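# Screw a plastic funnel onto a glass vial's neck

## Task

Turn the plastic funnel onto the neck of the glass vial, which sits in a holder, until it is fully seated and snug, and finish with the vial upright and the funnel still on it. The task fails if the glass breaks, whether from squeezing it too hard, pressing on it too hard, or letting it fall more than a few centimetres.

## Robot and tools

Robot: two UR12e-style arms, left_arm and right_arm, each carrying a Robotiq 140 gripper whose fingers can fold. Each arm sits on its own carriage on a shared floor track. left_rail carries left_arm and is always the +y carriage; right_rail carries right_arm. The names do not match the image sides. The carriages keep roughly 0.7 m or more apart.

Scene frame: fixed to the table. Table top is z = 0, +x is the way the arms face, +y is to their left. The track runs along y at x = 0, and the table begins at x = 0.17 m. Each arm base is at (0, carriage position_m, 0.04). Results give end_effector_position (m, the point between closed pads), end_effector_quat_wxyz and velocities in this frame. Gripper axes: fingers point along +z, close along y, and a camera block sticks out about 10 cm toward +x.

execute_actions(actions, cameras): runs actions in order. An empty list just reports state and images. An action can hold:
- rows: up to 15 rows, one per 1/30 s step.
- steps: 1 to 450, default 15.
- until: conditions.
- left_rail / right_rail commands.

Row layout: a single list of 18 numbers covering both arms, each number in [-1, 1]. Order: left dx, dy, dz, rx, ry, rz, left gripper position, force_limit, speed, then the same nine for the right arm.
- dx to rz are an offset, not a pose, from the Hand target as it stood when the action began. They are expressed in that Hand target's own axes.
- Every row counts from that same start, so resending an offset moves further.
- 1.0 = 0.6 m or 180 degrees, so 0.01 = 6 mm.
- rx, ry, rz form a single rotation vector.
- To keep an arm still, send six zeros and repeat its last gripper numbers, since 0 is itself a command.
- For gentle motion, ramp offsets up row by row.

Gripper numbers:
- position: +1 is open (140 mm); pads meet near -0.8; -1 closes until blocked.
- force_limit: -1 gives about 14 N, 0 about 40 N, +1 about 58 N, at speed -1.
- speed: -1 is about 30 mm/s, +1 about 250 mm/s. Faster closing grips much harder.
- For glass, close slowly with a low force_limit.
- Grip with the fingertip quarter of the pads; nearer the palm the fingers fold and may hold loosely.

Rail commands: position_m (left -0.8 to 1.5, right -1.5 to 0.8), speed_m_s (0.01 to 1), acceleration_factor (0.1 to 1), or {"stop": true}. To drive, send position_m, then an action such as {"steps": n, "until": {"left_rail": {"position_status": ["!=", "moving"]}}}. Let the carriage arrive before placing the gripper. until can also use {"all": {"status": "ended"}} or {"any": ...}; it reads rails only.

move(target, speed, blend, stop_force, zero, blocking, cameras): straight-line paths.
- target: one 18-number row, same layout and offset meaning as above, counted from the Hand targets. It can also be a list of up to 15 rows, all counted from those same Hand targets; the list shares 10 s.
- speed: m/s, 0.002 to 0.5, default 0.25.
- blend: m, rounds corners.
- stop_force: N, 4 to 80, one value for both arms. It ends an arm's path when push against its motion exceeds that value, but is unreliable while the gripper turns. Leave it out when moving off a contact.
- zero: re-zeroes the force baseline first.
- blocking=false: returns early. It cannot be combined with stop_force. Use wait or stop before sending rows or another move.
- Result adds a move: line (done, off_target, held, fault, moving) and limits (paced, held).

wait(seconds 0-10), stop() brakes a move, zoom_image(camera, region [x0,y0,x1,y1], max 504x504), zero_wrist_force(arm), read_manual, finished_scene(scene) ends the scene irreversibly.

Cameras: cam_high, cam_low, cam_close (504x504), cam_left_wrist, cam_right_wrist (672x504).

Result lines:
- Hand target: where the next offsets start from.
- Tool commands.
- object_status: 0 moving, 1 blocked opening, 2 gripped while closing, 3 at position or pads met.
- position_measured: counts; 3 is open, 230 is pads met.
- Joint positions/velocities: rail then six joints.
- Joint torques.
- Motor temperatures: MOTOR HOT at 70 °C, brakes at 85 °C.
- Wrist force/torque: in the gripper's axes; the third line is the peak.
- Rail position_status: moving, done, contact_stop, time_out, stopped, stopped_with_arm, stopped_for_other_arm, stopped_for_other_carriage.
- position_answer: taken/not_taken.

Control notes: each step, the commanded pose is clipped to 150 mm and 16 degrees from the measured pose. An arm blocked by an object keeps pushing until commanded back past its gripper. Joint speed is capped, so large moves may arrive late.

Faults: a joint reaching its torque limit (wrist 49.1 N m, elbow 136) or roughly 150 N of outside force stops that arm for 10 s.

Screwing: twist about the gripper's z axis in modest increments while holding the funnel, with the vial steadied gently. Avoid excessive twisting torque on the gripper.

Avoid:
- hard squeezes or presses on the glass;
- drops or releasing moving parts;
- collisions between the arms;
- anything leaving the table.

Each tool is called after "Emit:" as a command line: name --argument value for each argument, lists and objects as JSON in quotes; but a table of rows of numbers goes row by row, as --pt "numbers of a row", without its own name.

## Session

Emit:
execute_actions --actions '[]'

Scene clock: 0.00 s.
left_arm: end_effector_position=(+0.3563, +0.4786, +0.5790) position_measured=3 object_status=3 end_effector_quat_wxyz=(+0.000, +0.000, +1.000, +0.000) | right_arm: end_effector_position=(+0.3563, -0.3214, +0.5790) position_measured=3 object_status=3 end_effector_quat_wxyz=(+0.000, +0.000, +1.000, +0.000)
Joint positions: left_arm=[0.4 -0.28 -2.157 1.821 -1.235 -1.571 -0.281] | right_arm=[-0.4 -0.28 -2.157 1.821 -1.235 -1.571 -0.281]
Joint velocities: within noise
Joint torques (N m): no reading
Motor temperatures (°C): left_arm=[32 34 35 36 38 37] | right_arm=[33 29 34 39 35 38]
Wrist force (N): no reading
Wrist torque (N m): no reading
Wrist force, peak (N): no reading
Hand target: left_arm +0.3563, +0.4786, +0.5790; +0.000, +0.000, +1.000, +0.000 | right_arm +0.3563, -0.3214, +0.5790; +0.000, +0.000, +1.000, +0.000
Tool commands: left_gripper/position=+1.0 left_gripper/force_limit=+1.0 left_gripper/speed=+1.0 right_gripper/position=+1.0 right_gripper/force_limit=+1.0 right_gripper/speed=+1.0
left_rail: position_m=0.400 position_status=done
right_rail: position_m=-0.400 position_status=done

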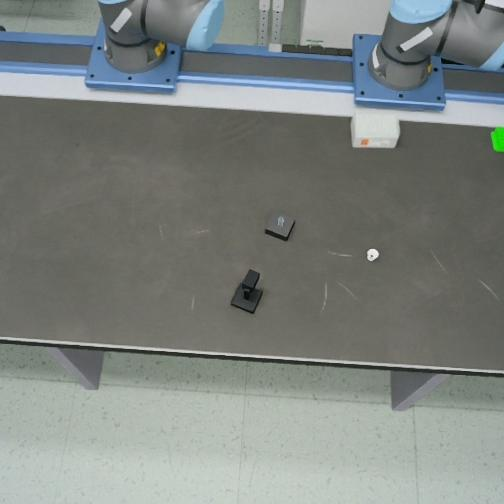

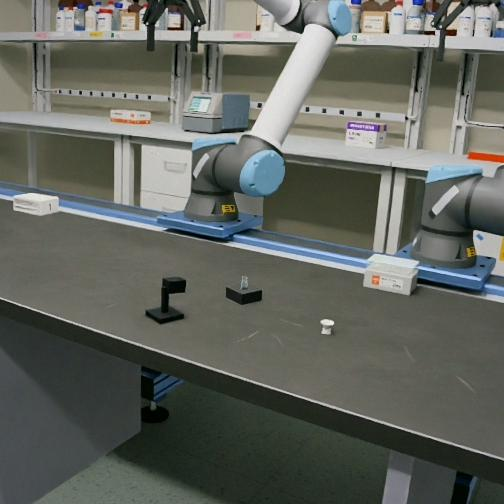

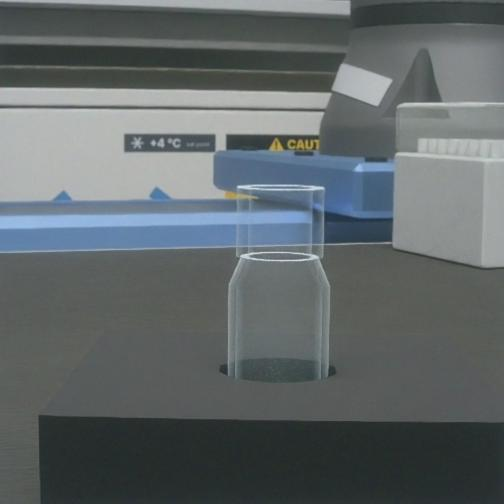

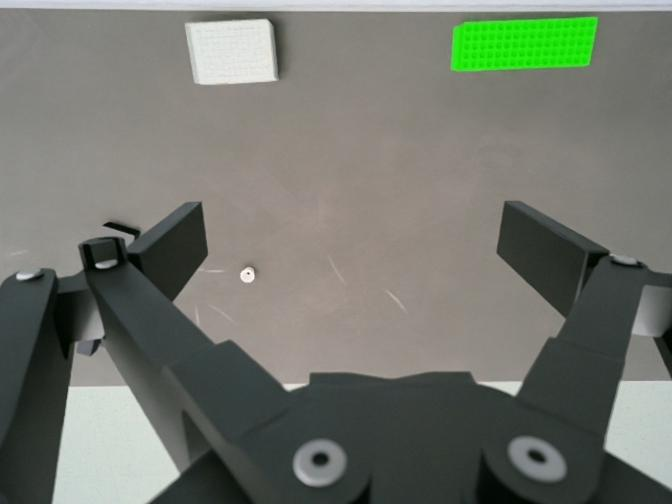

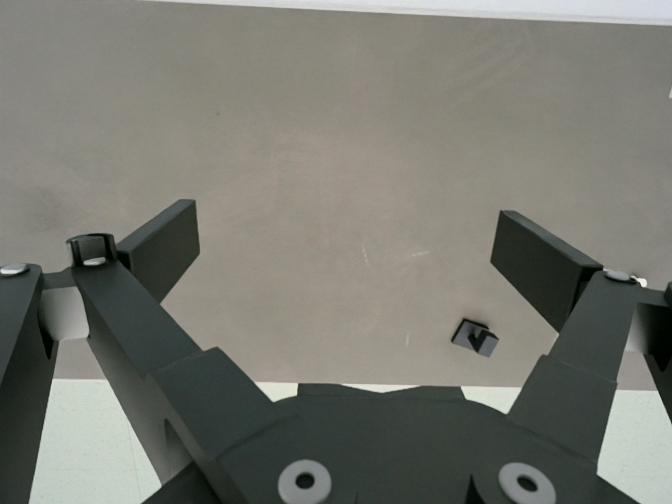

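Emit:
move --pt "-0.14 -0.1 0.18 0 0 -0.6 1 -1 0 0 0 0 0 0 0 1 1 1" --pt "-0.28 -0.2 0.36 0 0 0.8 1 -1 0 0 0 0 0 0 0 1 1 1" --pt "-0.43 -0.308 0.55 0 0 0.2 1 -1 0 0 0 0 0 0 0 1 1 1" --speed 0.5 --blend 0.03

Scene clock: 10.13 s.
left_arm: end_effector_position=(+0.6144, +0.2937, +0.2491) position_measured=3 object_status=3 end_effector_quat_wxyz=(+0.000, +0.309, +0.951, +0.000) | right_arm: end_effector_position=(+0.3563, -0.3214, +0.5790) position_measured=3 object_status=3 end_effector_quat_wxyz=(+0.000, +0.000, +1.000, +0.000)
Joint positions: left_arm=[0.4 -0.454 -1.634 2.072 -2.009 -1.571 -6.109] | right_arm=[-0.4 -0.28 -2.157 1.821 -1.235 -1.571 -0.28]
Joint velocities: within noise
Joint torques (N m): left_arm=[-9.4 -23.24 -42.57 -7.43 2.64 -2.13] | right_arm=[-3.56 3.87 -40.21 -3.26 0.44 0.12]
Motor temperatures (°C): left_arm=[32 34 35 36 38 37] | right_arm=[33 29 34 39 35 38]
Wrist force (N): left_arm=[-0.8 1.1 0.2] | right_arm=[0.2 -0.1 -0.1]
Wrist torque (N m): left_arm=[0.30 0.14 0.04] | right_arm=[-0.01 -0.05 0.00]
Wrist force, peak (N): left_arm=[-0.7 1.6 0.5] | right_arm=[0.6 0.4 -0.9]
Hand target: left_arm +0.6144, +0.2938, +0.2490; +0.000, +0.309, +0.951, +0.000 | right_arm +0.3563, -0.3214, +0.5790; +0.000, +0.000, +1.000, +0.000
Off the commanded pose: left_arm 0.000 m, 0 deg | right_arm 0.000 m, 0 deg.
left_rail: position_m=0.400 position_status=done
right_rail: position_m=-0.400 position_status=done
move: done

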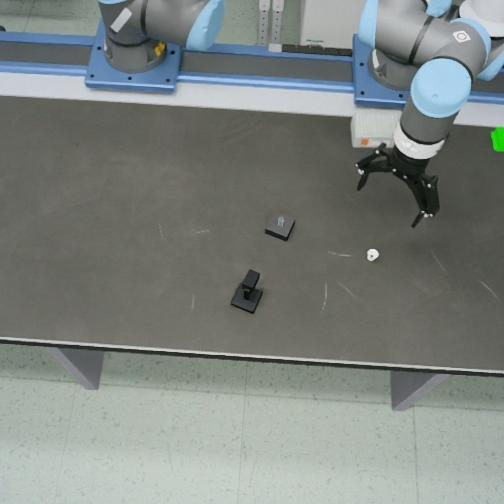

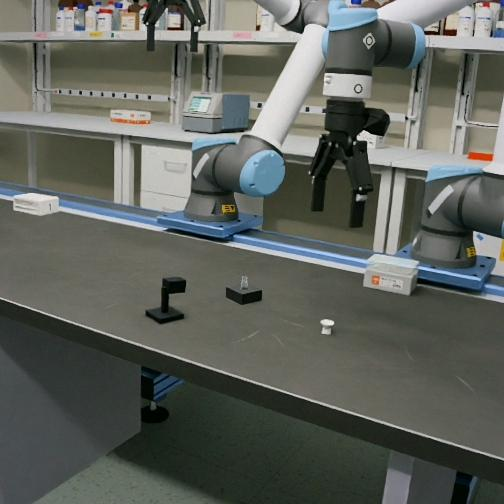

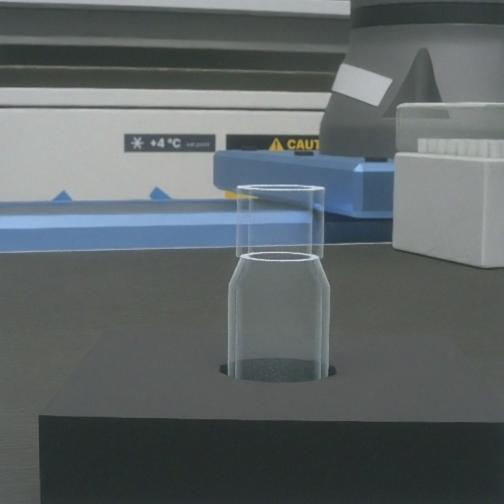

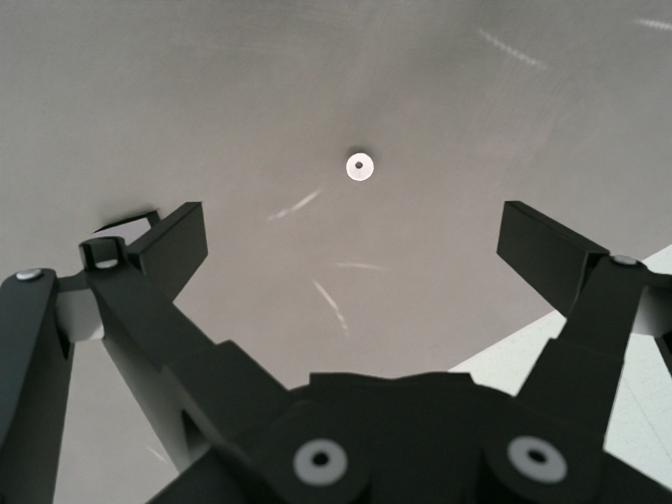

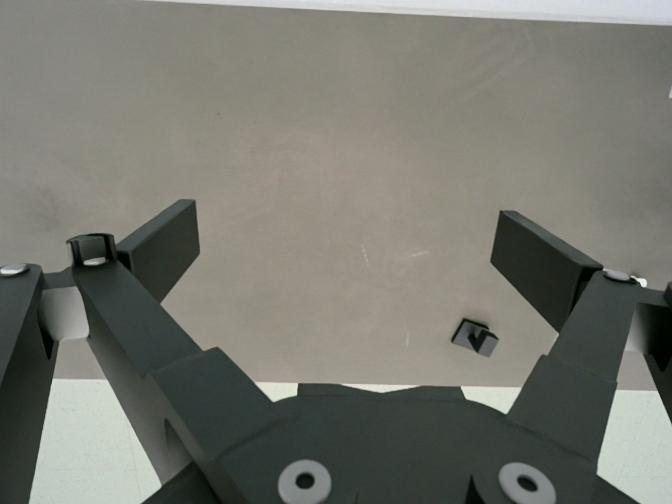

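Emit:
move --target '[-0.003,0.0165,0.25,0,0,0,-0.1,-1,0,0,0,0,0,0,0,1,1,1]' --cameras '["cam_left_wrist"]'

Scene clock: 12.20 s.
left_arm: end_effector_position=(+0.6217, +0.3007, +0.0991) position_measured=141 object_status=3 end_effector_quat_wxyz=(+0.000, +0.309, +0.951, +0.000) | right_arm: end_effector_position=(+0.3563, -0.3214, +0.5790) position_measured=3 object_status=3 end_effector_quat_wxyz=(+0.000, +0.000, +1.000, +0.000)
Joint positions: left_arm=[0.4 -0.439 -1.461 2.212 -2.322 -1.571 -6.094] | right_arm=[-0.4 -0.28 -2.157 1.821 -1.235 -1.571 -0.28]
Joint velocities: within noise
Joint torques (N m): left_arm=[10.36 -30.23 -24.91 -7.2 -2.46 2.07] | right_arm=[-4.31 5.58 -39.32 -3.17 0.12 0.15]
Motor temperatures (°C): left_arm=[32 34 35 36 38 37] | right_arm=[33 29 34 39 35 38]
Wrist force (N): left_arm=[-0.1 0.8 -0.2] | right_arm=[0.2 -0.1 -0.1]
Wrist torque (N m): left_arm=[0.22 -0.01 0.03] | right_arm=[-0.01 -0.04 -0.01]
Wrist force, peak (N): left_arm=[-0.2 1.3 -2.4] | right_arm=[0.0 -0.3 -0.9]
Hand target: left_arm +0.6217, +0.3007, +0.0990; +0.000, +0.309, +0.951, +0.000 | right_arm +0.3563, -0.3214, +0.5790; +0.000, +0.000, +1.000, +0.000
Off the commanded pose: left_arm 0.000 m, 0 deg | right_arm 0.000 m, 0 deg.
left_rail: position_m=0.400 position_status=done
right_rail: position_m=-0.400 position_status=done
move: done
Images, in order (width x height): cam_left_wrist 672x504.

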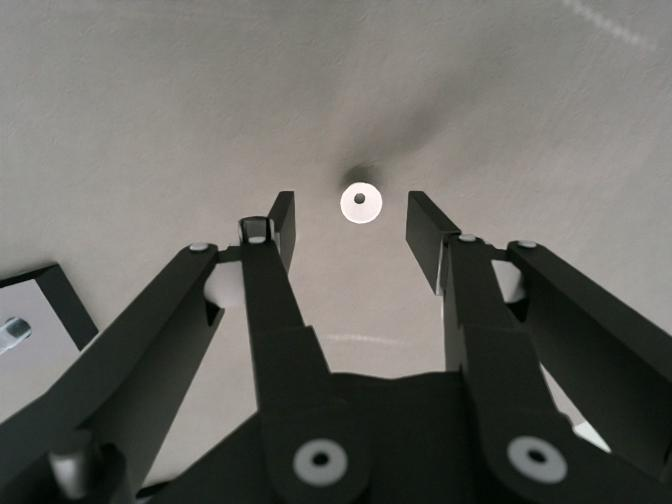

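Emit:
move --target '[-0.002,0.009,0.07,0,0,0,-0.11,-1,-1,0,0,0,0,0,0,1,1,1]' --speed 0.1 --cameras '["cam_left_wrist"]'

Scene clock: 14.10 s.
left_arm: end_effector_position=(+0.6258, +0.3044, +0.0571) position_measured=143 object_status=3 end_effector_quat_wxyz=(+0.000, +0.309, +0.951, +0.000) | right_arm: end_effector_position=(+0.3563, -0.3214, +0.5790) position_measured=3 object_status=3 end_effector_quat_wxyz=(+0.000, +0.000, +1.000, +0.000)
Joint positions: left_arm=[0.4 -0.43 -1.394 2.235 -2.412 -1.571 -6.085] | right_arm=[-0.4 -0.28 -2.157 1.821 -1.235 -1.571 -0.28]
Joint velocities: within noise
Joint torques (N m): left_arm=[10.32 -32.83 -22.1 -7.27 -1.71 1.65] | right_arm=[-3.07 5.65 -39.44 -2.73 0.26 -0.08]
Motor temperatures (°C): left_arm=[32 34 35 36 38 37] | right_arm=[33 29 34 39 35 38]
Wrist force (N): left_arm=[0.0 0.9 -0.1] | right_arm=[0.1 0.0 -0.3]
Wrist torque (N m): left_arm=[0.22 -0.05 0.02] | right_arm=[0.02 -0.03 0.00]
Wrist force, peak (N): left_arm=[-0.4 1.2 -1.5] | right_arm=[0.4 0.5 -0.8]
Hand target: left_arm +0.6258, +0.3044, +0.0570; +0.000, +0.309, +0.951, +0.000 | right_arm +0.3563, -0.3214, +0.5790; +0.000, +0.000, +1.000, +0.000
Off the commanded pose: left_arm 0.000 m, 0 deg | right_arm 0.000 m, 0 deg.
left_rail: position_m=0.400 position_status=done
right_rail: position_m=-0.400 position_status=done
move: done
Images, in order (width x height): cam_left_wrist 672x504.

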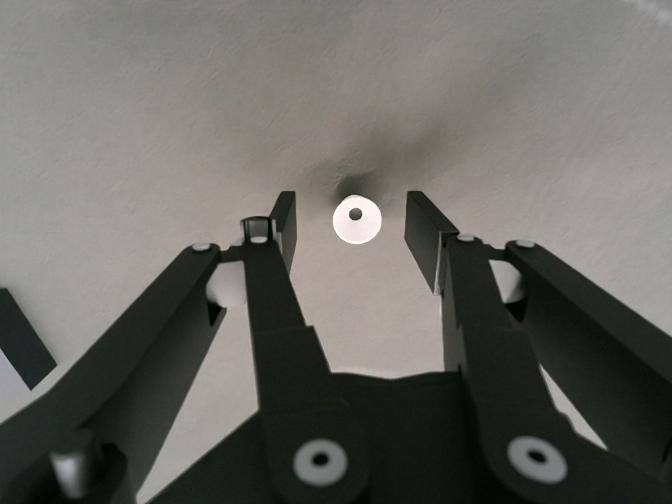

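Emit:
move --pt "0.003 0.005 0.021 0 0 0 -0.11 -1 -1 0 0 0 0 0 0 1 1 1" --pt "0.003 0.005 0.021 0 0 0 -1 -1 -1 0 0 0 0 0 0 1 1 1" --pt "0.003 0.005 0.021 0 0 0.01 -0.15 -1 -1 0 0 0 0 0 0 1 1 1" --pt "0.003 0.005 0.021 0 0 0.5 -0.15 -1 -1 0 0 0 0 0 0 1 1 1" --speed 0.4 --cameras '["cam_left_wrist"]'

Scene clock: 21.67 s.
left_arm: end_effector_position=(+0.6261, +0.3078, +0.0445) position_measured=148 object_status=3 end_effector_quat_wxyz=(+0.000, +0.891, +0.454, +0.000) | right_arm: end_effector_position=(+0.3563, -0.3214, +0.5790) position_measured=3 object_status=3 end_effector_quat_wxyz=(+0.000, +0.000, +1.000, +0.000)
Joint positions: left_arm=[0.4 -0.425 -1.374 2.244 -2.44 -1.571 -4.509] | right_arm=[-0.4 -0.28 -2.157 1.821 -1.235 -1.571 -0.28]
Joint velocities: within noise
Joint torques (N m): left_arm=[11.89 -31.52 -43.21 -3.04 -3.3 1.74] | right_arm=[-3.04 7.32 -40.37 -2.14 0.3 -0.25]
Motor temperatures (°C): left_arm=[32 34 35 36 38 37] | right_arm=[33 29 34 39 35 38]
Wrist force (N): left_arm=[-0.1 1.0 0.2] | right_arm=[0.1 0.1 -0.2]
Wrist torque (N m): left_arm=[0.25 -0.02 -0.01] | right_arm=[0.03 -0.02 0.00]
Wrist force, peak (N): left_arm=[-0.4 1.2 -3.4] | right_arm=[0.5 0.3 -1.0]
Hand target: left_arm +0.6261, +0.3079, +0.0444; +0.000, +0.891, +0.454, +0.000 | right_arm +0.3563, -0.3214, +0.5790; +0.000, +0.000, +1.000, +0.000
Off the commanded pose: left_arm 0.000 m, 0 deg | right_arm 0.000 m, 0 deg.
left_rail: position_m=0.400 position_status=done
right_rail: position_m=-0.400 position_status=done
move: done
Images, in order (width x height): cam_left_wrist 672x504.

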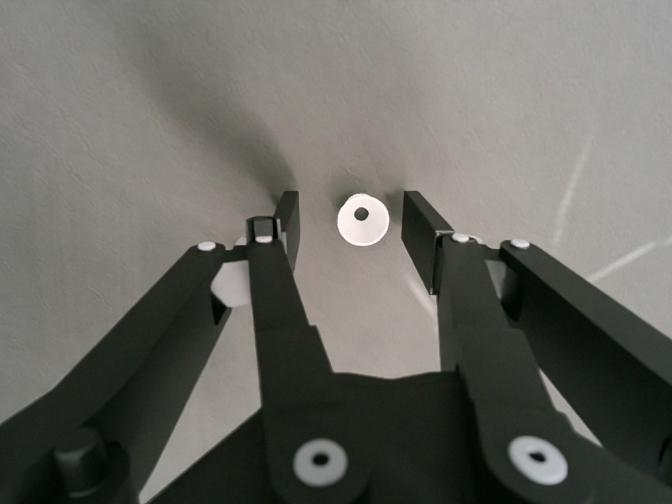

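Emit:
move --pt "0 0.0085 0 0 0 0 -0.15 -1 -1 0 0 0 0 0 0 1 1 1" --pt "0 0.0085 0 0 0 0.01 -1 -1 -1 0 0 0 0 0 0 1 1 1" --pt "0 0.0085 0 0 0 0.0 -0.15 -1 -1 0 0 0 0 0 0 1 1 1" --pt "0 0.0085 0 0 0 -0.5 -0.15 -1 -1 0 0 0 0 0 0 1 1 1" --speed 0.4 --cameras '["cam_left_wrist"]'

Emit:
move --target '[0,0,0,0,0,0,-1,-1,-1,0,0,0,0,0,0,1,1,1]' --cameras '["cam_left_wrist"]'

Scene clock: 29.17 s.
left_arm: end_effector_position=(+0.6302, +0.3049, +0.0444) position_measured=148 object_status=3 end_effector_quat_wxyz=(+0.000, +0.309, +0.951, +0.000) | right_arm: end_effector_position=(+0.3563, -0.3214, +0.5790) position_measured=3 object_status=3 end_effector_quat_wxyz=(+0.000, +0.000, +1.000, +0.000)
Joint positions: left_arm=[0.4 -0.427 -1.368 2.235 -2.438 -1.571 -6.081] | right_arm=[-0.4 -0.28 -2.157 1.821 -1.235 -1.571 -0.28]
Joint velocities: within noise
Joint torques (N m): left_arm=[-6.23 -75.11 -20.78 -2.77 2.76 -2.59] | right_arm=[-4.07 6.75 -41.08 -1.98 0.36 0.05]
Motor temperatures (°C): left_arm=[32 34 35 36 38 37] | right_arm=[33 29 34 39 35 38]
Wrist force (N): left_arm=[0.0 0.7 -0.2] | right_arm=[0.3 -0.6 0.3]
Wrist torque (N m): left_arm=[0.19 -0.07 0.01] | right_arm=[-0.12 -0.07 0.00]
Wrist force, peak (N): left_arm=[-0.3 0.7 -3.2] | right_arm=[0.6 -0.7 -0.6]
Hand target: left_arm +0.6302, +0.3049, +0.0444; +0.000, +0.309, +0.951, +0.000 | right_arm +0.3563, -0.3214, +0.5790; +0.000, +0.000, +1.000, +0.000
Off the commanded pose: left_arm 0.000 m, 0 deg | right_arm 0.000 m, 0 deg.
left_rail: position_m=0.400 position_status=done
right_rail: position_m=-0.400 position_status=done
move: done
Images, in order (width x height): cam_left_wrist 672x504.

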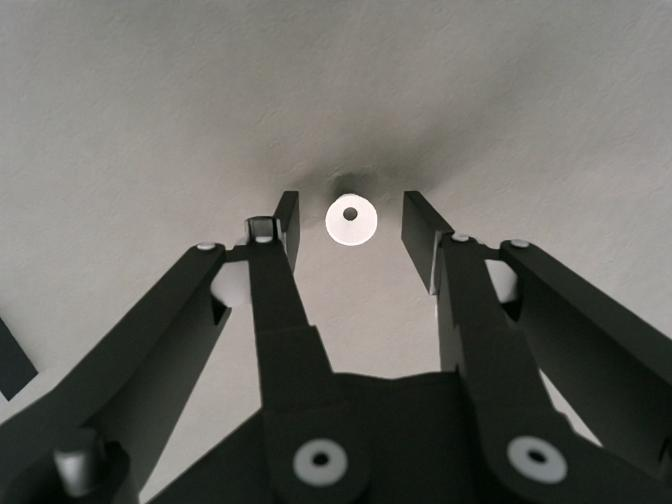

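Scene clock: 30.37 s.
left_arm: end_effector_position=(+0.6302, +0.3049, +0.0444) position_measured=194 object_status=0 end_effector_quat_wxyz=(+0.000, +0.309, +0.951, +0.000) | right_arm: end_effector_position=(+0.3563, -0.3214, +0.5790) position_measured=3 object_status=3 end_effector_quat_wxyz=(+0.000, +0.000, +1.000, +0.000)
Joint positions: left_arm=[0.4 -0.427 -1.368 2.235 -2.438 -1.571 -6.081] | right_arm=[-0.4 -0.28 -2.157 1.821 -1.235 -1.571 -0.281]
Joint velocities: within noise
Joint torques (N m): left_arm=[-8.87 -71.86 -24.37 -3.33 2.57 -2.67] | right_arm=[-4.33 6.3 -40.91 -2.2 0.37 -0.26]
Motor temperatures (°C): left_arm=[32 34 35 36 38 37] | right_arm=[33 29 34 39 35 38]
Wrist force (N): left_arm=[-0.4 0.9 -1.9] | right_arm=[-0.4 0.3 -0.1]
Wrist torque (N m): left_arm=[0.23 0.08 0.01] | right_arm=[0.07 0.09 0.01]
Wrist force, peak (N): left_arm=[0.1 1.4 -2.2] | right_arm=[0.4 -0.2 -0.9]
Hand target: left_arm +0.6302, +0.3049, +0.0444; +0.000, +0.309, +0.951, +0.000 | right_arm +0.3563, -0.3214, +0.5790; +0.000, +0.000, +1.000, +0.000
Off the commanded pose: left_arm 0.000 m, 0 deg | right_arm 0.000 m, 0 deg.
left_rail: position_m=0.400 position_status=done
right_rail: position_m=-0.400 position_status=done
move: done
Images, in order (width x height): cam_left_wrist 672x504.

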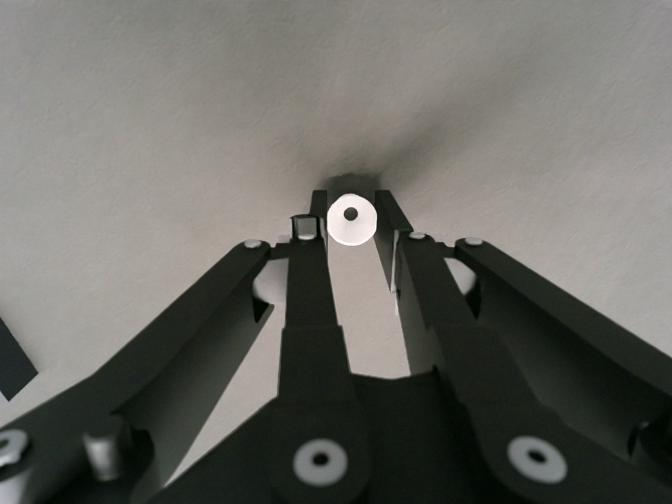

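Emit:
move --pt "0 0 -0.15 0 0 0 -1 -1 -1 0 0 0 0 0 0 1 1 1" --pt "-0.158 -0.3795 -0.208 0 0 0 -1 -1 -1 0 0 0 0 0 0 1 1 1" --speed 0.15 --blend 0.03

Scene clock: 34.40 s.
left_arm: end_effector_position=(+0.5738, +0.0658, +0.1692) position_measured=194 object_status=2 end_effector_quat_wxyz=(-0.014, +0.369, +0.929, -0.031) | right_arm: end_effector_position=(+0.3563, -0.3214, +0.5790) position_measured=3 object_status=3 end_effector_quat_wxyz=(+0.000, +0.000, +1.000, +0.000)
Joint positions: left_arm=[0.4 -0.757 -1.48 2.077 -2.164 -1.639 -6.283] | right_arm=[-0.4 -0.28 -2.157 1.821 -1.235 -1.571 -0.28]
Joint velocities: within noise
Joint torques (N m): left_arm=[-7.99 -29.57 -50.78 -2.57 -3.71 -2.68] | right_arm=[-3.65 6.54 -42.01 -2.24 0.4 -0.07]
Motor temperatures (°C): left_arm=[32 34 35 36 38 37] | right_arm=[33 29 34 39 35 38]
Wrist force (N): left_arm=[-0.3 1.3 -0.5] | right_arm=[0.5 -0.1 0.0]
Wrist torque (N m): left_arm=[0.30 0.03 0.03] | right_arm=[-0.02 -0.10 0.00]
Wrist force, peak (N): left_arm=[-0.2 1.2 -2.6] | right_arm=[-0.3 -0.5 -0.7]
Hand target: left_arm +0.5731, +0.0649, +0.1692; +0.000, +0.309, +0.951, +0.000 | right_arm +0.3563, -0.3214, +0.5790; +0.000, +0.000, +1.000, +0.000
Off the commanded pose: left_arm 0.001 m, 8 deg | right_arm 0.000 m, 0 deg.
left_rail: position_m=0.400 position_status=done
right_rail: position_m=-0.400 position_status=done
joint sent to its limit (left arm) — joint 7 (wrist 3), lower limit.
move: off_target (left_arm)

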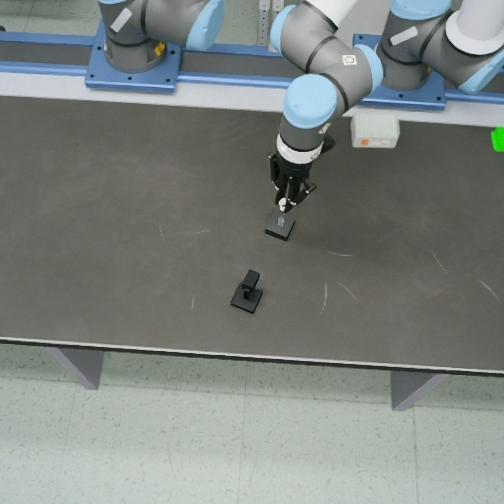

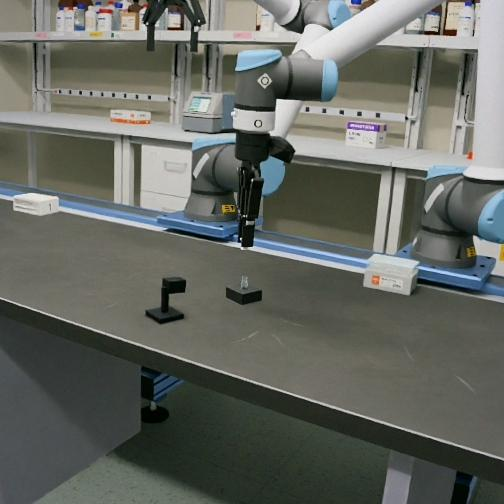

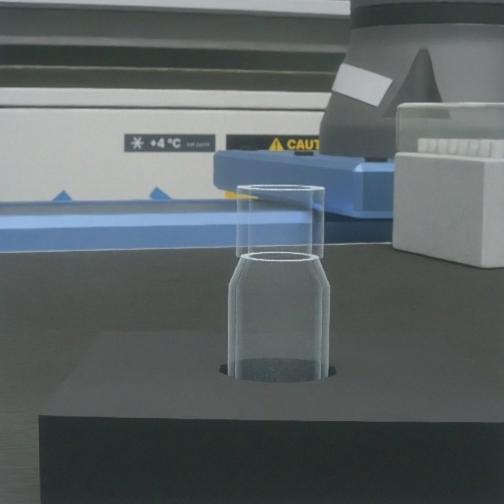

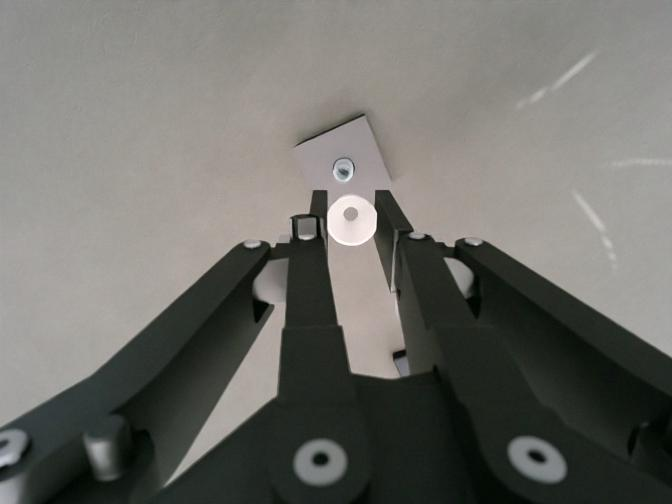

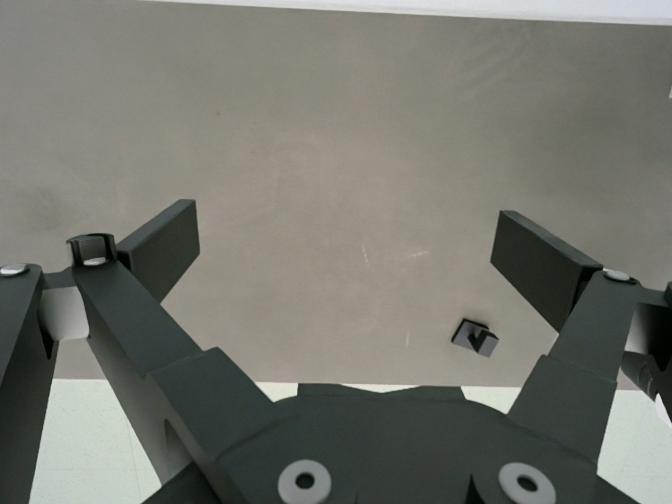

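Emit:
move --target '[0,0,0,0,0,0.1,-1,-1,-1,0,0,0,0,0,0,1,1,1]' --cameras '["cam_left_wrist"]'

Emit:
zoom_image --camera "cam_left_wrist" --region '[290, 100, 420, 260]'

Scene clock: 36.30 s.
left_arm: end_effector_position=(+0.5731, +0.0649, +0.1692) position_measured=194 object_status=2 end_effector_quat_wxyz=(+0.000, +0.454, +0.891, +0.000) | right_arm: end_effector_position=(+0.3563, -0.3214, +0.5790) position_measured=3 object_status=3 end_effector_quat_wxyz=(+0.000, +0.000, +1.000, +0.000)
Joint positions: left_arm=[0.4 -0.795 -1.492 2.09 -2.169 -1.571 -6.135] | right_arm=[-0.4 -0.28 -2.157 1.821 -1.235 -1.571 -0.28]
Joint velocities: within noise
Joint torques (N m): left_arm=[-7.82 -70.48 -28.6 -7.57 3.09 1.47] | right_arm=[-4.57 6.41 -41.56 -2.32 0.23 -0.21]
Motor temperatures (°C): left_arm=[32 34 35 36 38 37] | right_arm=[33 29 34 39 35 38]
Wrist force (N): left_arm=[0.0 0.9 -0.3] | right_arm=[0.0 0.0 0.1]
Wrist torque (N m): left_arm=[0.23 -0.03 0.04] | right_arm=[0.01 0.00 0.00]
Wrist force, peak (N): left_arm=[-0.1 1.8 -0.5] | right_arm=[0.3 -0.2 -1.0]
Hand target: left_arm +0.5731, +0.0649, +0.1692; +0.000, +0.454, +0.891, +0.000 | right_arm +0.3563, -0.3214, +0.5790; +0.000, +0.000, +1.000, +0.000
Off the commanded pose: left_arm 0.000 m, 0 deg | right_arm 0.000 m, 0 deg.
left_rail: position_m=0.400 position_status=done
right_rail: position_m=-0.400 position_status=done
move: done
Images, in order (width x height): cam_left_wrist 672x504.

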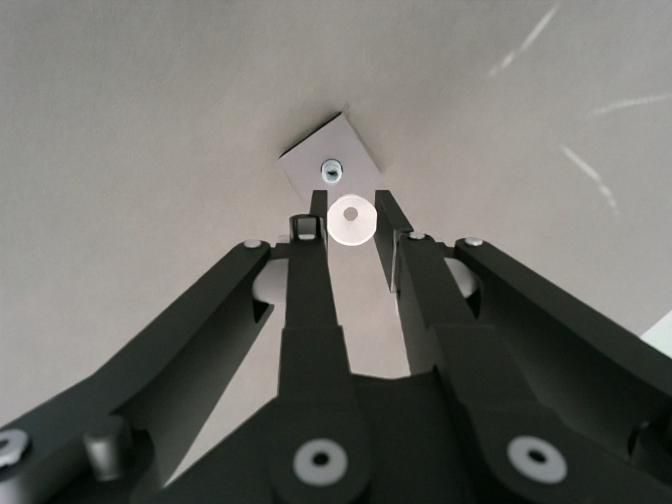

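Scaled by 3.150 from the camera's 672x504 image, which has a finer 960x720 frame.

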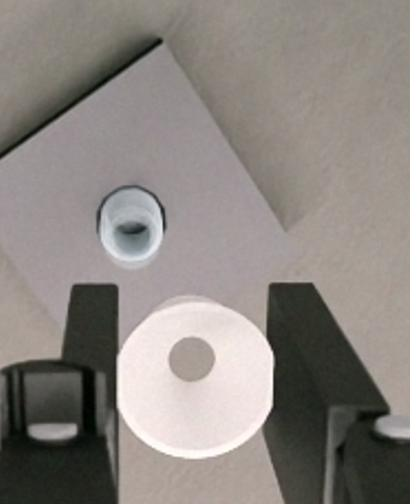

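Emit:
move --pt "0.0058 -0.0147 0 0 0 0 -1 -1 -1 0 0 0 0 0 0 1 1 1" --pt "0.0058 -0.0147 0.1 0 0 0 -1 -1 -1 0 0 0 0 0 0 1 1 1" --speed 0.1 --cameras '["cam_close","cam_left_wrist","cam_high","cam_low"]'

Emit:
zoom_image --camera "cam_left_wrist" --region '[290, 100, 420, 260]'

Emit:
zoom_image --camera "cam_low" --region '[210, 240, 280, 310]'

Emit:
zoom_image --camera "cam_high" --region '[250, 190, 310, 250]'

Scene clock: 39.00 s.
left_arm: end_effector_position=(+0.5639, +0.0625, +0.1093) position_measured=194 object_status=2 end_effector_quat_wxyz=(+0.000, +0.454, +0.891, +0.000) | right_arm: end_effector_position=(+0.3563, -0.3214, +0.5790) position_measured=3 object_status=3 end_effector_quat_wxyz=(+0.000, +0.000, +1.000, +0.000)
Joint positions: left_arm=[0.4 -0.808 -1.432 2.154 -2.293 -1.571 -6.148] | right_arm=[-0.4 -0.28 -2.157 1.821 -1.235 -1.571 -0.28]
Joint velocities: within noise
Joint torques (N m): left_arm=[6.51 -32.53 -25.78 -7.39 0.05 0.47] | right_arm=[-4.86 6.15 -42.28 -2.09 0.42 -0.18]
Motor temperatures (°C): left_arm=[32 34 35 36 38 37] | right_arm=[33 29 34 39 35 38]
Wrist force (N): left_arm=[0.2 0.9 -0.2] | right_arm=[0.8 0.2 -0.3]
Wrist torque (N m): left_arm=[0.22 -0.06 0.02] | right_arm=[0.06 -0.17 0.00]
Wrist force, peak (N): left_arm=[-0.5 2.5 -0.1] | right_arm=[0.9 0.2 -0.1]
Hand target: left_arm +0.5639, +0.0626, +0.1092; +0.000, +0.454, +0.891, +0.000 | right_arm +0.3563, -0.3214, +0.5790; +0.000, +0.000, +1.000, +0.000
Off the commanded pose: left_arm 0.000 m, 0 deg | right_arm 0.000 m, 0 deg.
left_rail: position_m=0.400 position_status=done
right_rail: position_m=-0.400 position_status=done
move: done
Images, in order (width x height): cam_high 504x504, cam_low 504x504, cam_close 504x504, cam_left_wrist 672x504.

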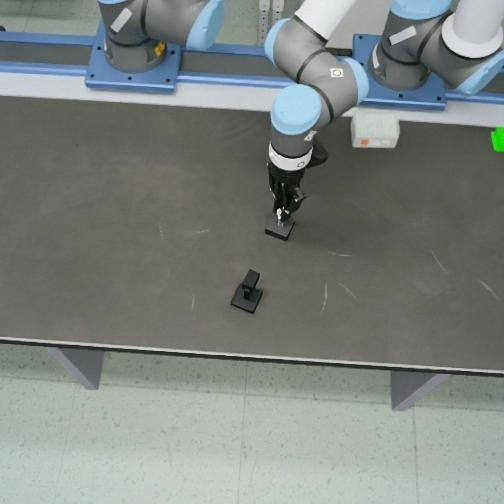

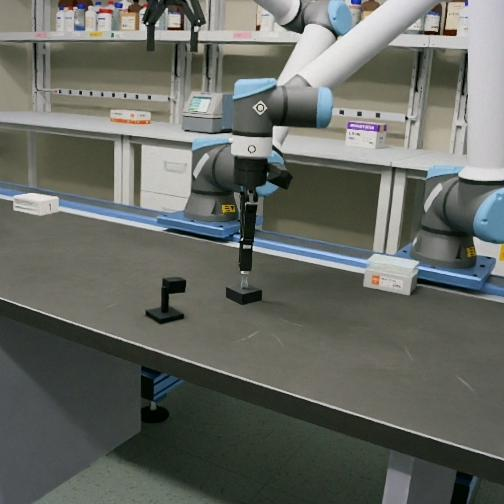

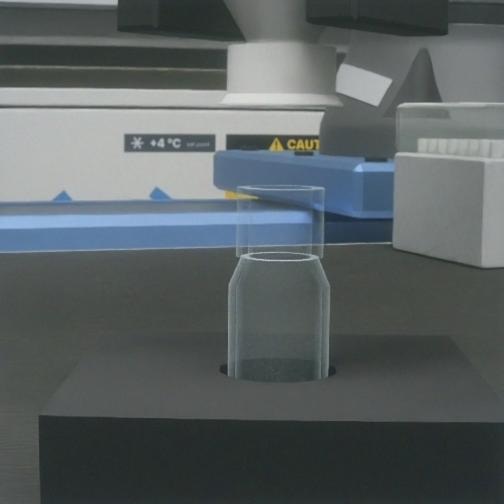

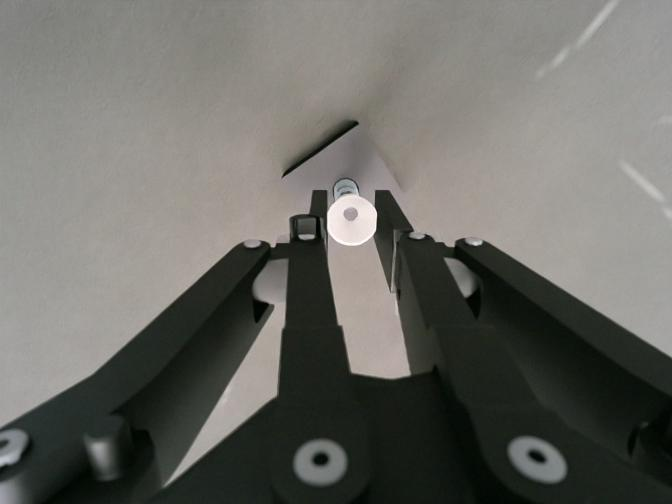

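Scaled by 3.150 from the camera's 672x504 image, which has a finer 960x720 frame.

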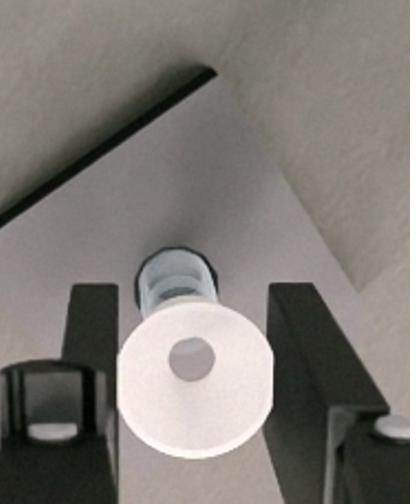

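Scaled by 7.200 from the camera's 504x504 image, which has a finer 720x720 frame.

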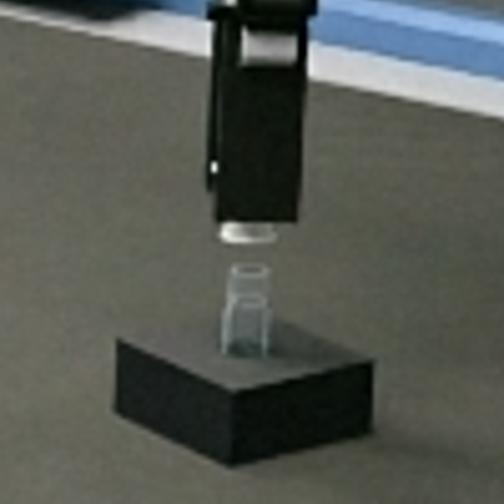

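Scaled by 8.400 from the camera's 504x504 image, which has a finer 720x720 frame.

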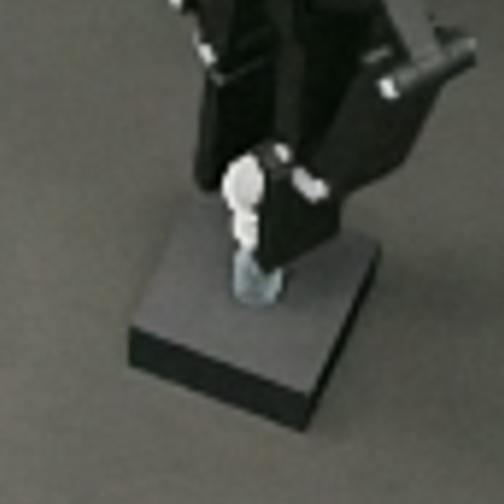

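Emit:
move --target '[0,0,0.03,0,0,0,-1,-1,-1,0,0,0,0,0,0,1,1,1]' --speed 0.008 --stop_force 5 --cameras '["cam_close","cam_left_wrist"]'

Scene clock: 43.00 s.
left_arm: end_effector_position=(+0.5639, +0.0626, +0.0913) position_measured=194 object_status=2 end_effector_quat_wxyz=(+0.000, +0.454, +0.891, +0.000) | right_arm: end_effector_position=(+0.3563, -0.3214, +0.5790) position_measured=3 object_status=3 end_effector_quat_wxyz=(+0.000, +0.000, +1.000, +0.000)
Joint positions: left_arm=[0.4 -0.807 -1.408 2.167 -2.33 -1.571 -6.148] | right_arm=[-0.4 -0.28 -2.157 1.821 -1.235 -1.571 -0.281]
Joint velocities: within noise
Joint torques (N m): left_arm=[7.45 -42.65 -26.95 -3.17 0.55 1.35] | right_arm=[-5.56 6.19 -42.54 -2.14 0.3 0.04]
Motor temperatures (°C): left_arm=[32 34 35 36 38 37] | right_arm=[33 29 34 39 35 38]
Wrist force (N): left_arm=[-0.1 1.0 -4.9] | right_arm=[0.7 0.3 -0.5]
Wrist torque (N m): left_arm=[0.14 0.00 0.02] | right_arm=[0.07 -0.15 0.00]
Wrist force, peak (N): left_arm=[0.2 0.6 -5.5] | right_arm=[0.1 0.0 -1.0]
Hand target: left_arm +0.5639, +0.0625, +0.0913; +0.000, +0.454, +0.891, +0.000 | right_arm +0.3563, -0.3214, +0.5790; +0.000, +0.000, +1.000, +0.000
Off the commanded pose: left_arm 0.000 m, 0 deg | right_arm 0.000 m, 0 deg.
left_rail: position_m=0.400 position_status=done
right_rail: position_m=-0.400 position_status=done
move: contact (left_arm)
Images, in order (width x height): cam_close 504x504, cam_left_wrist 672x504.

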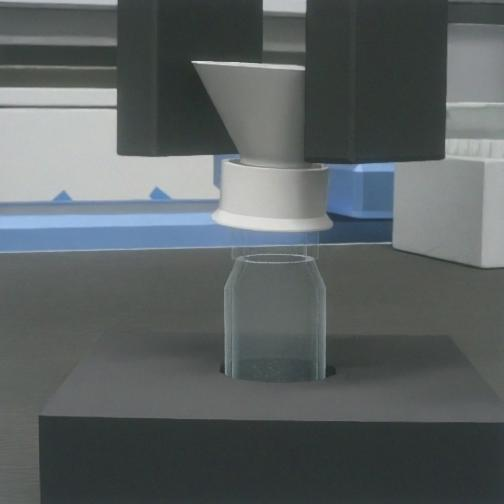

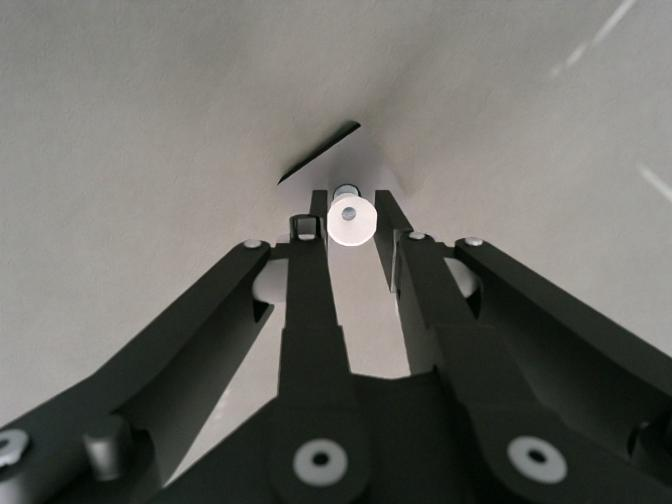

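Emit:
move --pt "0 0 0.0012 0 0 0.7 -1 -1 -1 0 0 0 0 0 0 1 1 1" --pt "0 0 0.0024 0 0 -0.6 -1 -1 -1 0 0 0 0 0 0 1 1 1" --pt "0 0 0.0036 0 0 0.1 -1 -1 -1 0 0 0 0 0 0 1 1 1" --speed 0.45 --blend 0.001 --cameras '["cam_close"]'

Scene clock: 52.83 s.
left_arm: end_effector_position=(+0.5639, +0.0625, +0.0892) position_measured=194 object_status=2 end_effector_quat_wxyz=(+0.000, +0.588, +0.809, +0.000) | right_arm: end_effector_position=(+0.3563, -0.3214, +0.5790) position_measured=3 object_status=3 end_effector_quat_wxyz=(+0.000, +0.000, +1.000, +0.000)
Joint positions: left_arm=[0.4 -0.807 -1.405 2.169 -2.335 -1.571 0.449] | right_arm=[-0.4 -0.28 -2.157 1.821 -1.235 -1.571 -0.28]
Joint velocities: within noise
Joint torques (N m): left_arm=[8.87 -33.16 -46.21 -3.06 -3.73 1.75] | right_arm=[-5.61 6.22 -43.09 -2.18 0.46 -0.1]
Motor temperatures (°C): left_arm=[32 34 35 36 38 37] | right_arm=[33 29 34 39 35 38]
Wrist force (N): left_arm=[-0.1 1.6 -1.0] | right_arm=[0.1 0.0 -0.2]
Wrist torque (N m): left_arm=[0.23 -0.03 0.00] | right_arm=[0.00 -0.03 0.00]
Wrist force, peak (N): left_arm=[-0.1 2.4 -6.6] | right_arm=[0.8 0.8 -0.1]
Hand target: left_arm +0.5639, +0.0625, +0.0892; +0.000, +0.588, +0.809, +0.000 | right_arm +0.3563, -0.3214, +0.5790; +0.000, +0.000, +1.000, +0.000
Off the commanded pose: left_arm 0.000 m, 0 deg | right_arm 0.000 m, 0 deg.
left_rail: position_m=0.400 position_status=done
right_rail: position_m=-0.400 position_status=done
move: done; blend cut to 0 m at target 1
Images, in order (width x height): cam_close 504x504.

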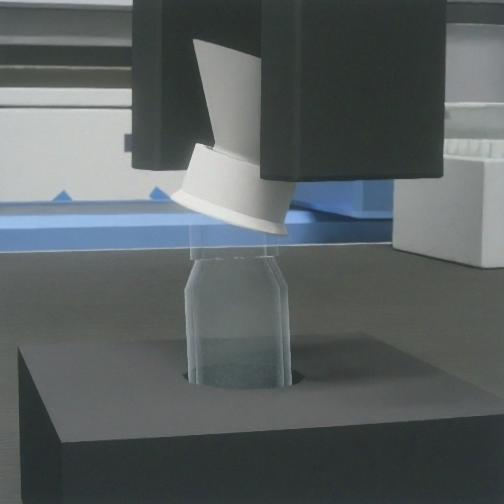

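Emit:
move --target '[0,0,-0.1,0,0,0,-1,-1,-1,0,0,0,0,0,0,1,1,1]' --speed 0.05 --cameras '["cam_close","cam_left_wrist","cam_low","cam_high"]'

Emit:
zoom_image --camera "cam_low" --region '[210, 240, 280, 310]'

Emit:
zoom_image --camera "cam_left_wrist" --region '[290, 100, 420, 260]'

Scene clock: 55.03 s.
left_arm: end_effector_position=(+0.5639, +0.0626, +0.1491) position_measured=195 object_status=2 end_effector_quat_wxyz=(+0.000, +0.588, +0.809, +0.000) | right_arm: end_effector_position=(+0.3563, -0.3214, +0.5790) position_measured=3 object_status=3 end_effector_quat_wxyz=(+0.000, +0.000, +1.000, +0.000)
Joint positions: left_arm=[0.4 -0.807 -1.48 2.12 -2.211 -1.571 0.449] | right_arm=[-0.4 -0.28 -2.157 1.821 -1.235 -1.571 -0.281]
Joint velocities: within noise
Joint torques (N m): left_arm=[5.05 -73.07 -51.11 -2.84 -2.62 0.64] | right_arm=[-4.39 8.01 -44.08 -2.2 0.42 -0.29]
Motor temperatures (°C): left_arm=[32 34 35 36 38 37] | right_arm=[33 29 34 39 35 38]
Wrist force (N): left_arm=[0.2 0.5 0.0] | right_arm=[0.4 0.3 -0.3]
Wrist torque (N m): left_arm=[0.12 -0.07 0.04] | right_arm=[0.06 -0.09 0.00]
Wrist force, peak (N): left_arm=[-0.6 1.7 -0.7] | right_arm=[0.0 0.1 -0.9]
Hand target: left_arm +0.5639, +0.0625, +0.1492; +0.000, +0.588, +0.809, +0.000 | right_arm +0.3563, -0.3214, +0.5790; +0.000, +0.000, +1.000, +0.000
Off the commanded pose: left_arm 0.000 m, 0 deg | right_arm 0.000 m, 0 deg.
left_rail: position_m=0.400 position_status=done
right_rail: position_m=-0.400 position_status=done
move: done
Images, in order (width x height): cam_high 504x504, cam_low 504x504, cam_close 504x504, cam_left_wrist 672x504.

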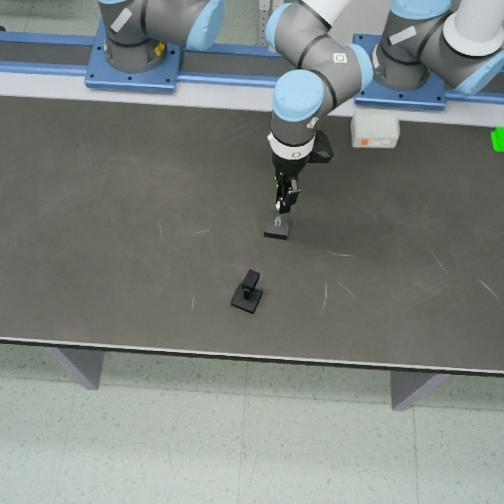

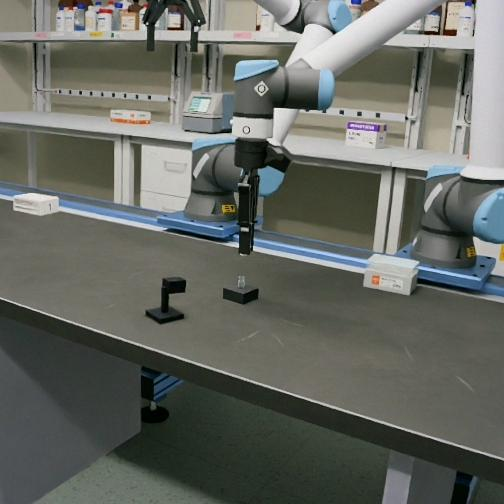

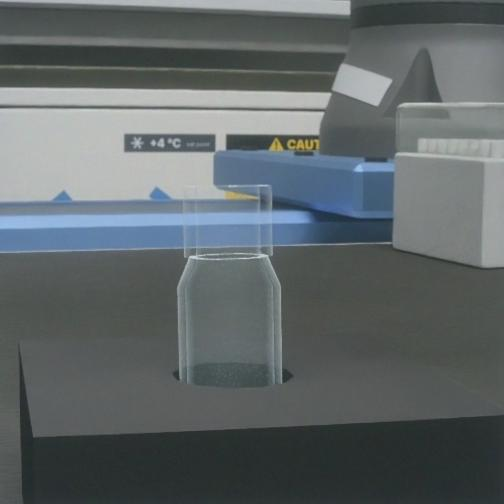

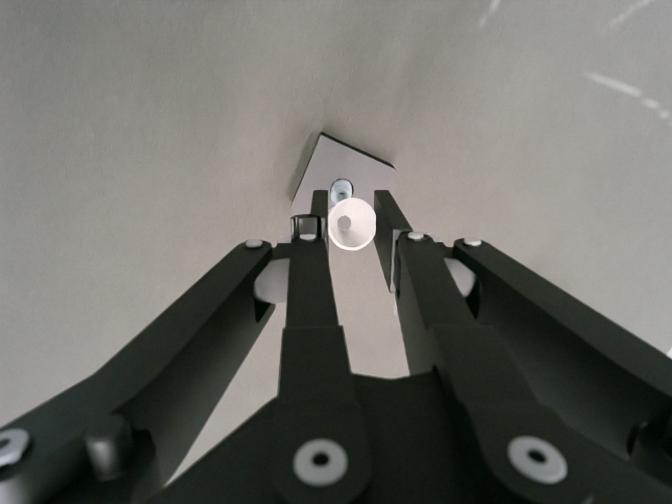

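Scaled by 7.200 from the camera's 504x504 image, which has a finer 720x720 frame.

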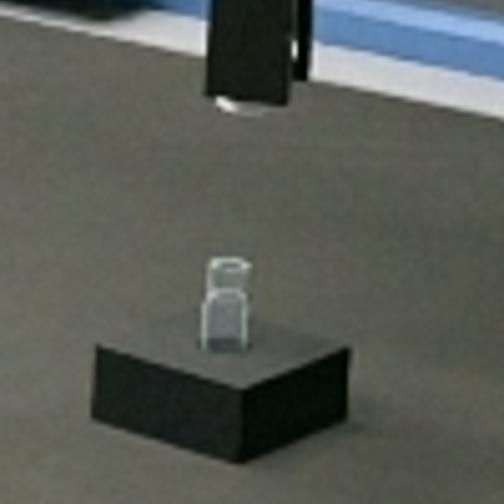

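Scaled by 3.150 from the camera's 672x504 image, which has a finer 960x720 frame.

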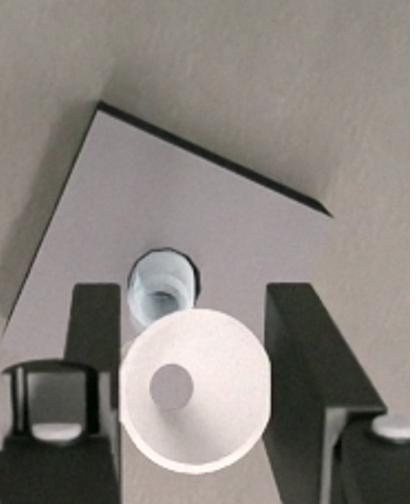

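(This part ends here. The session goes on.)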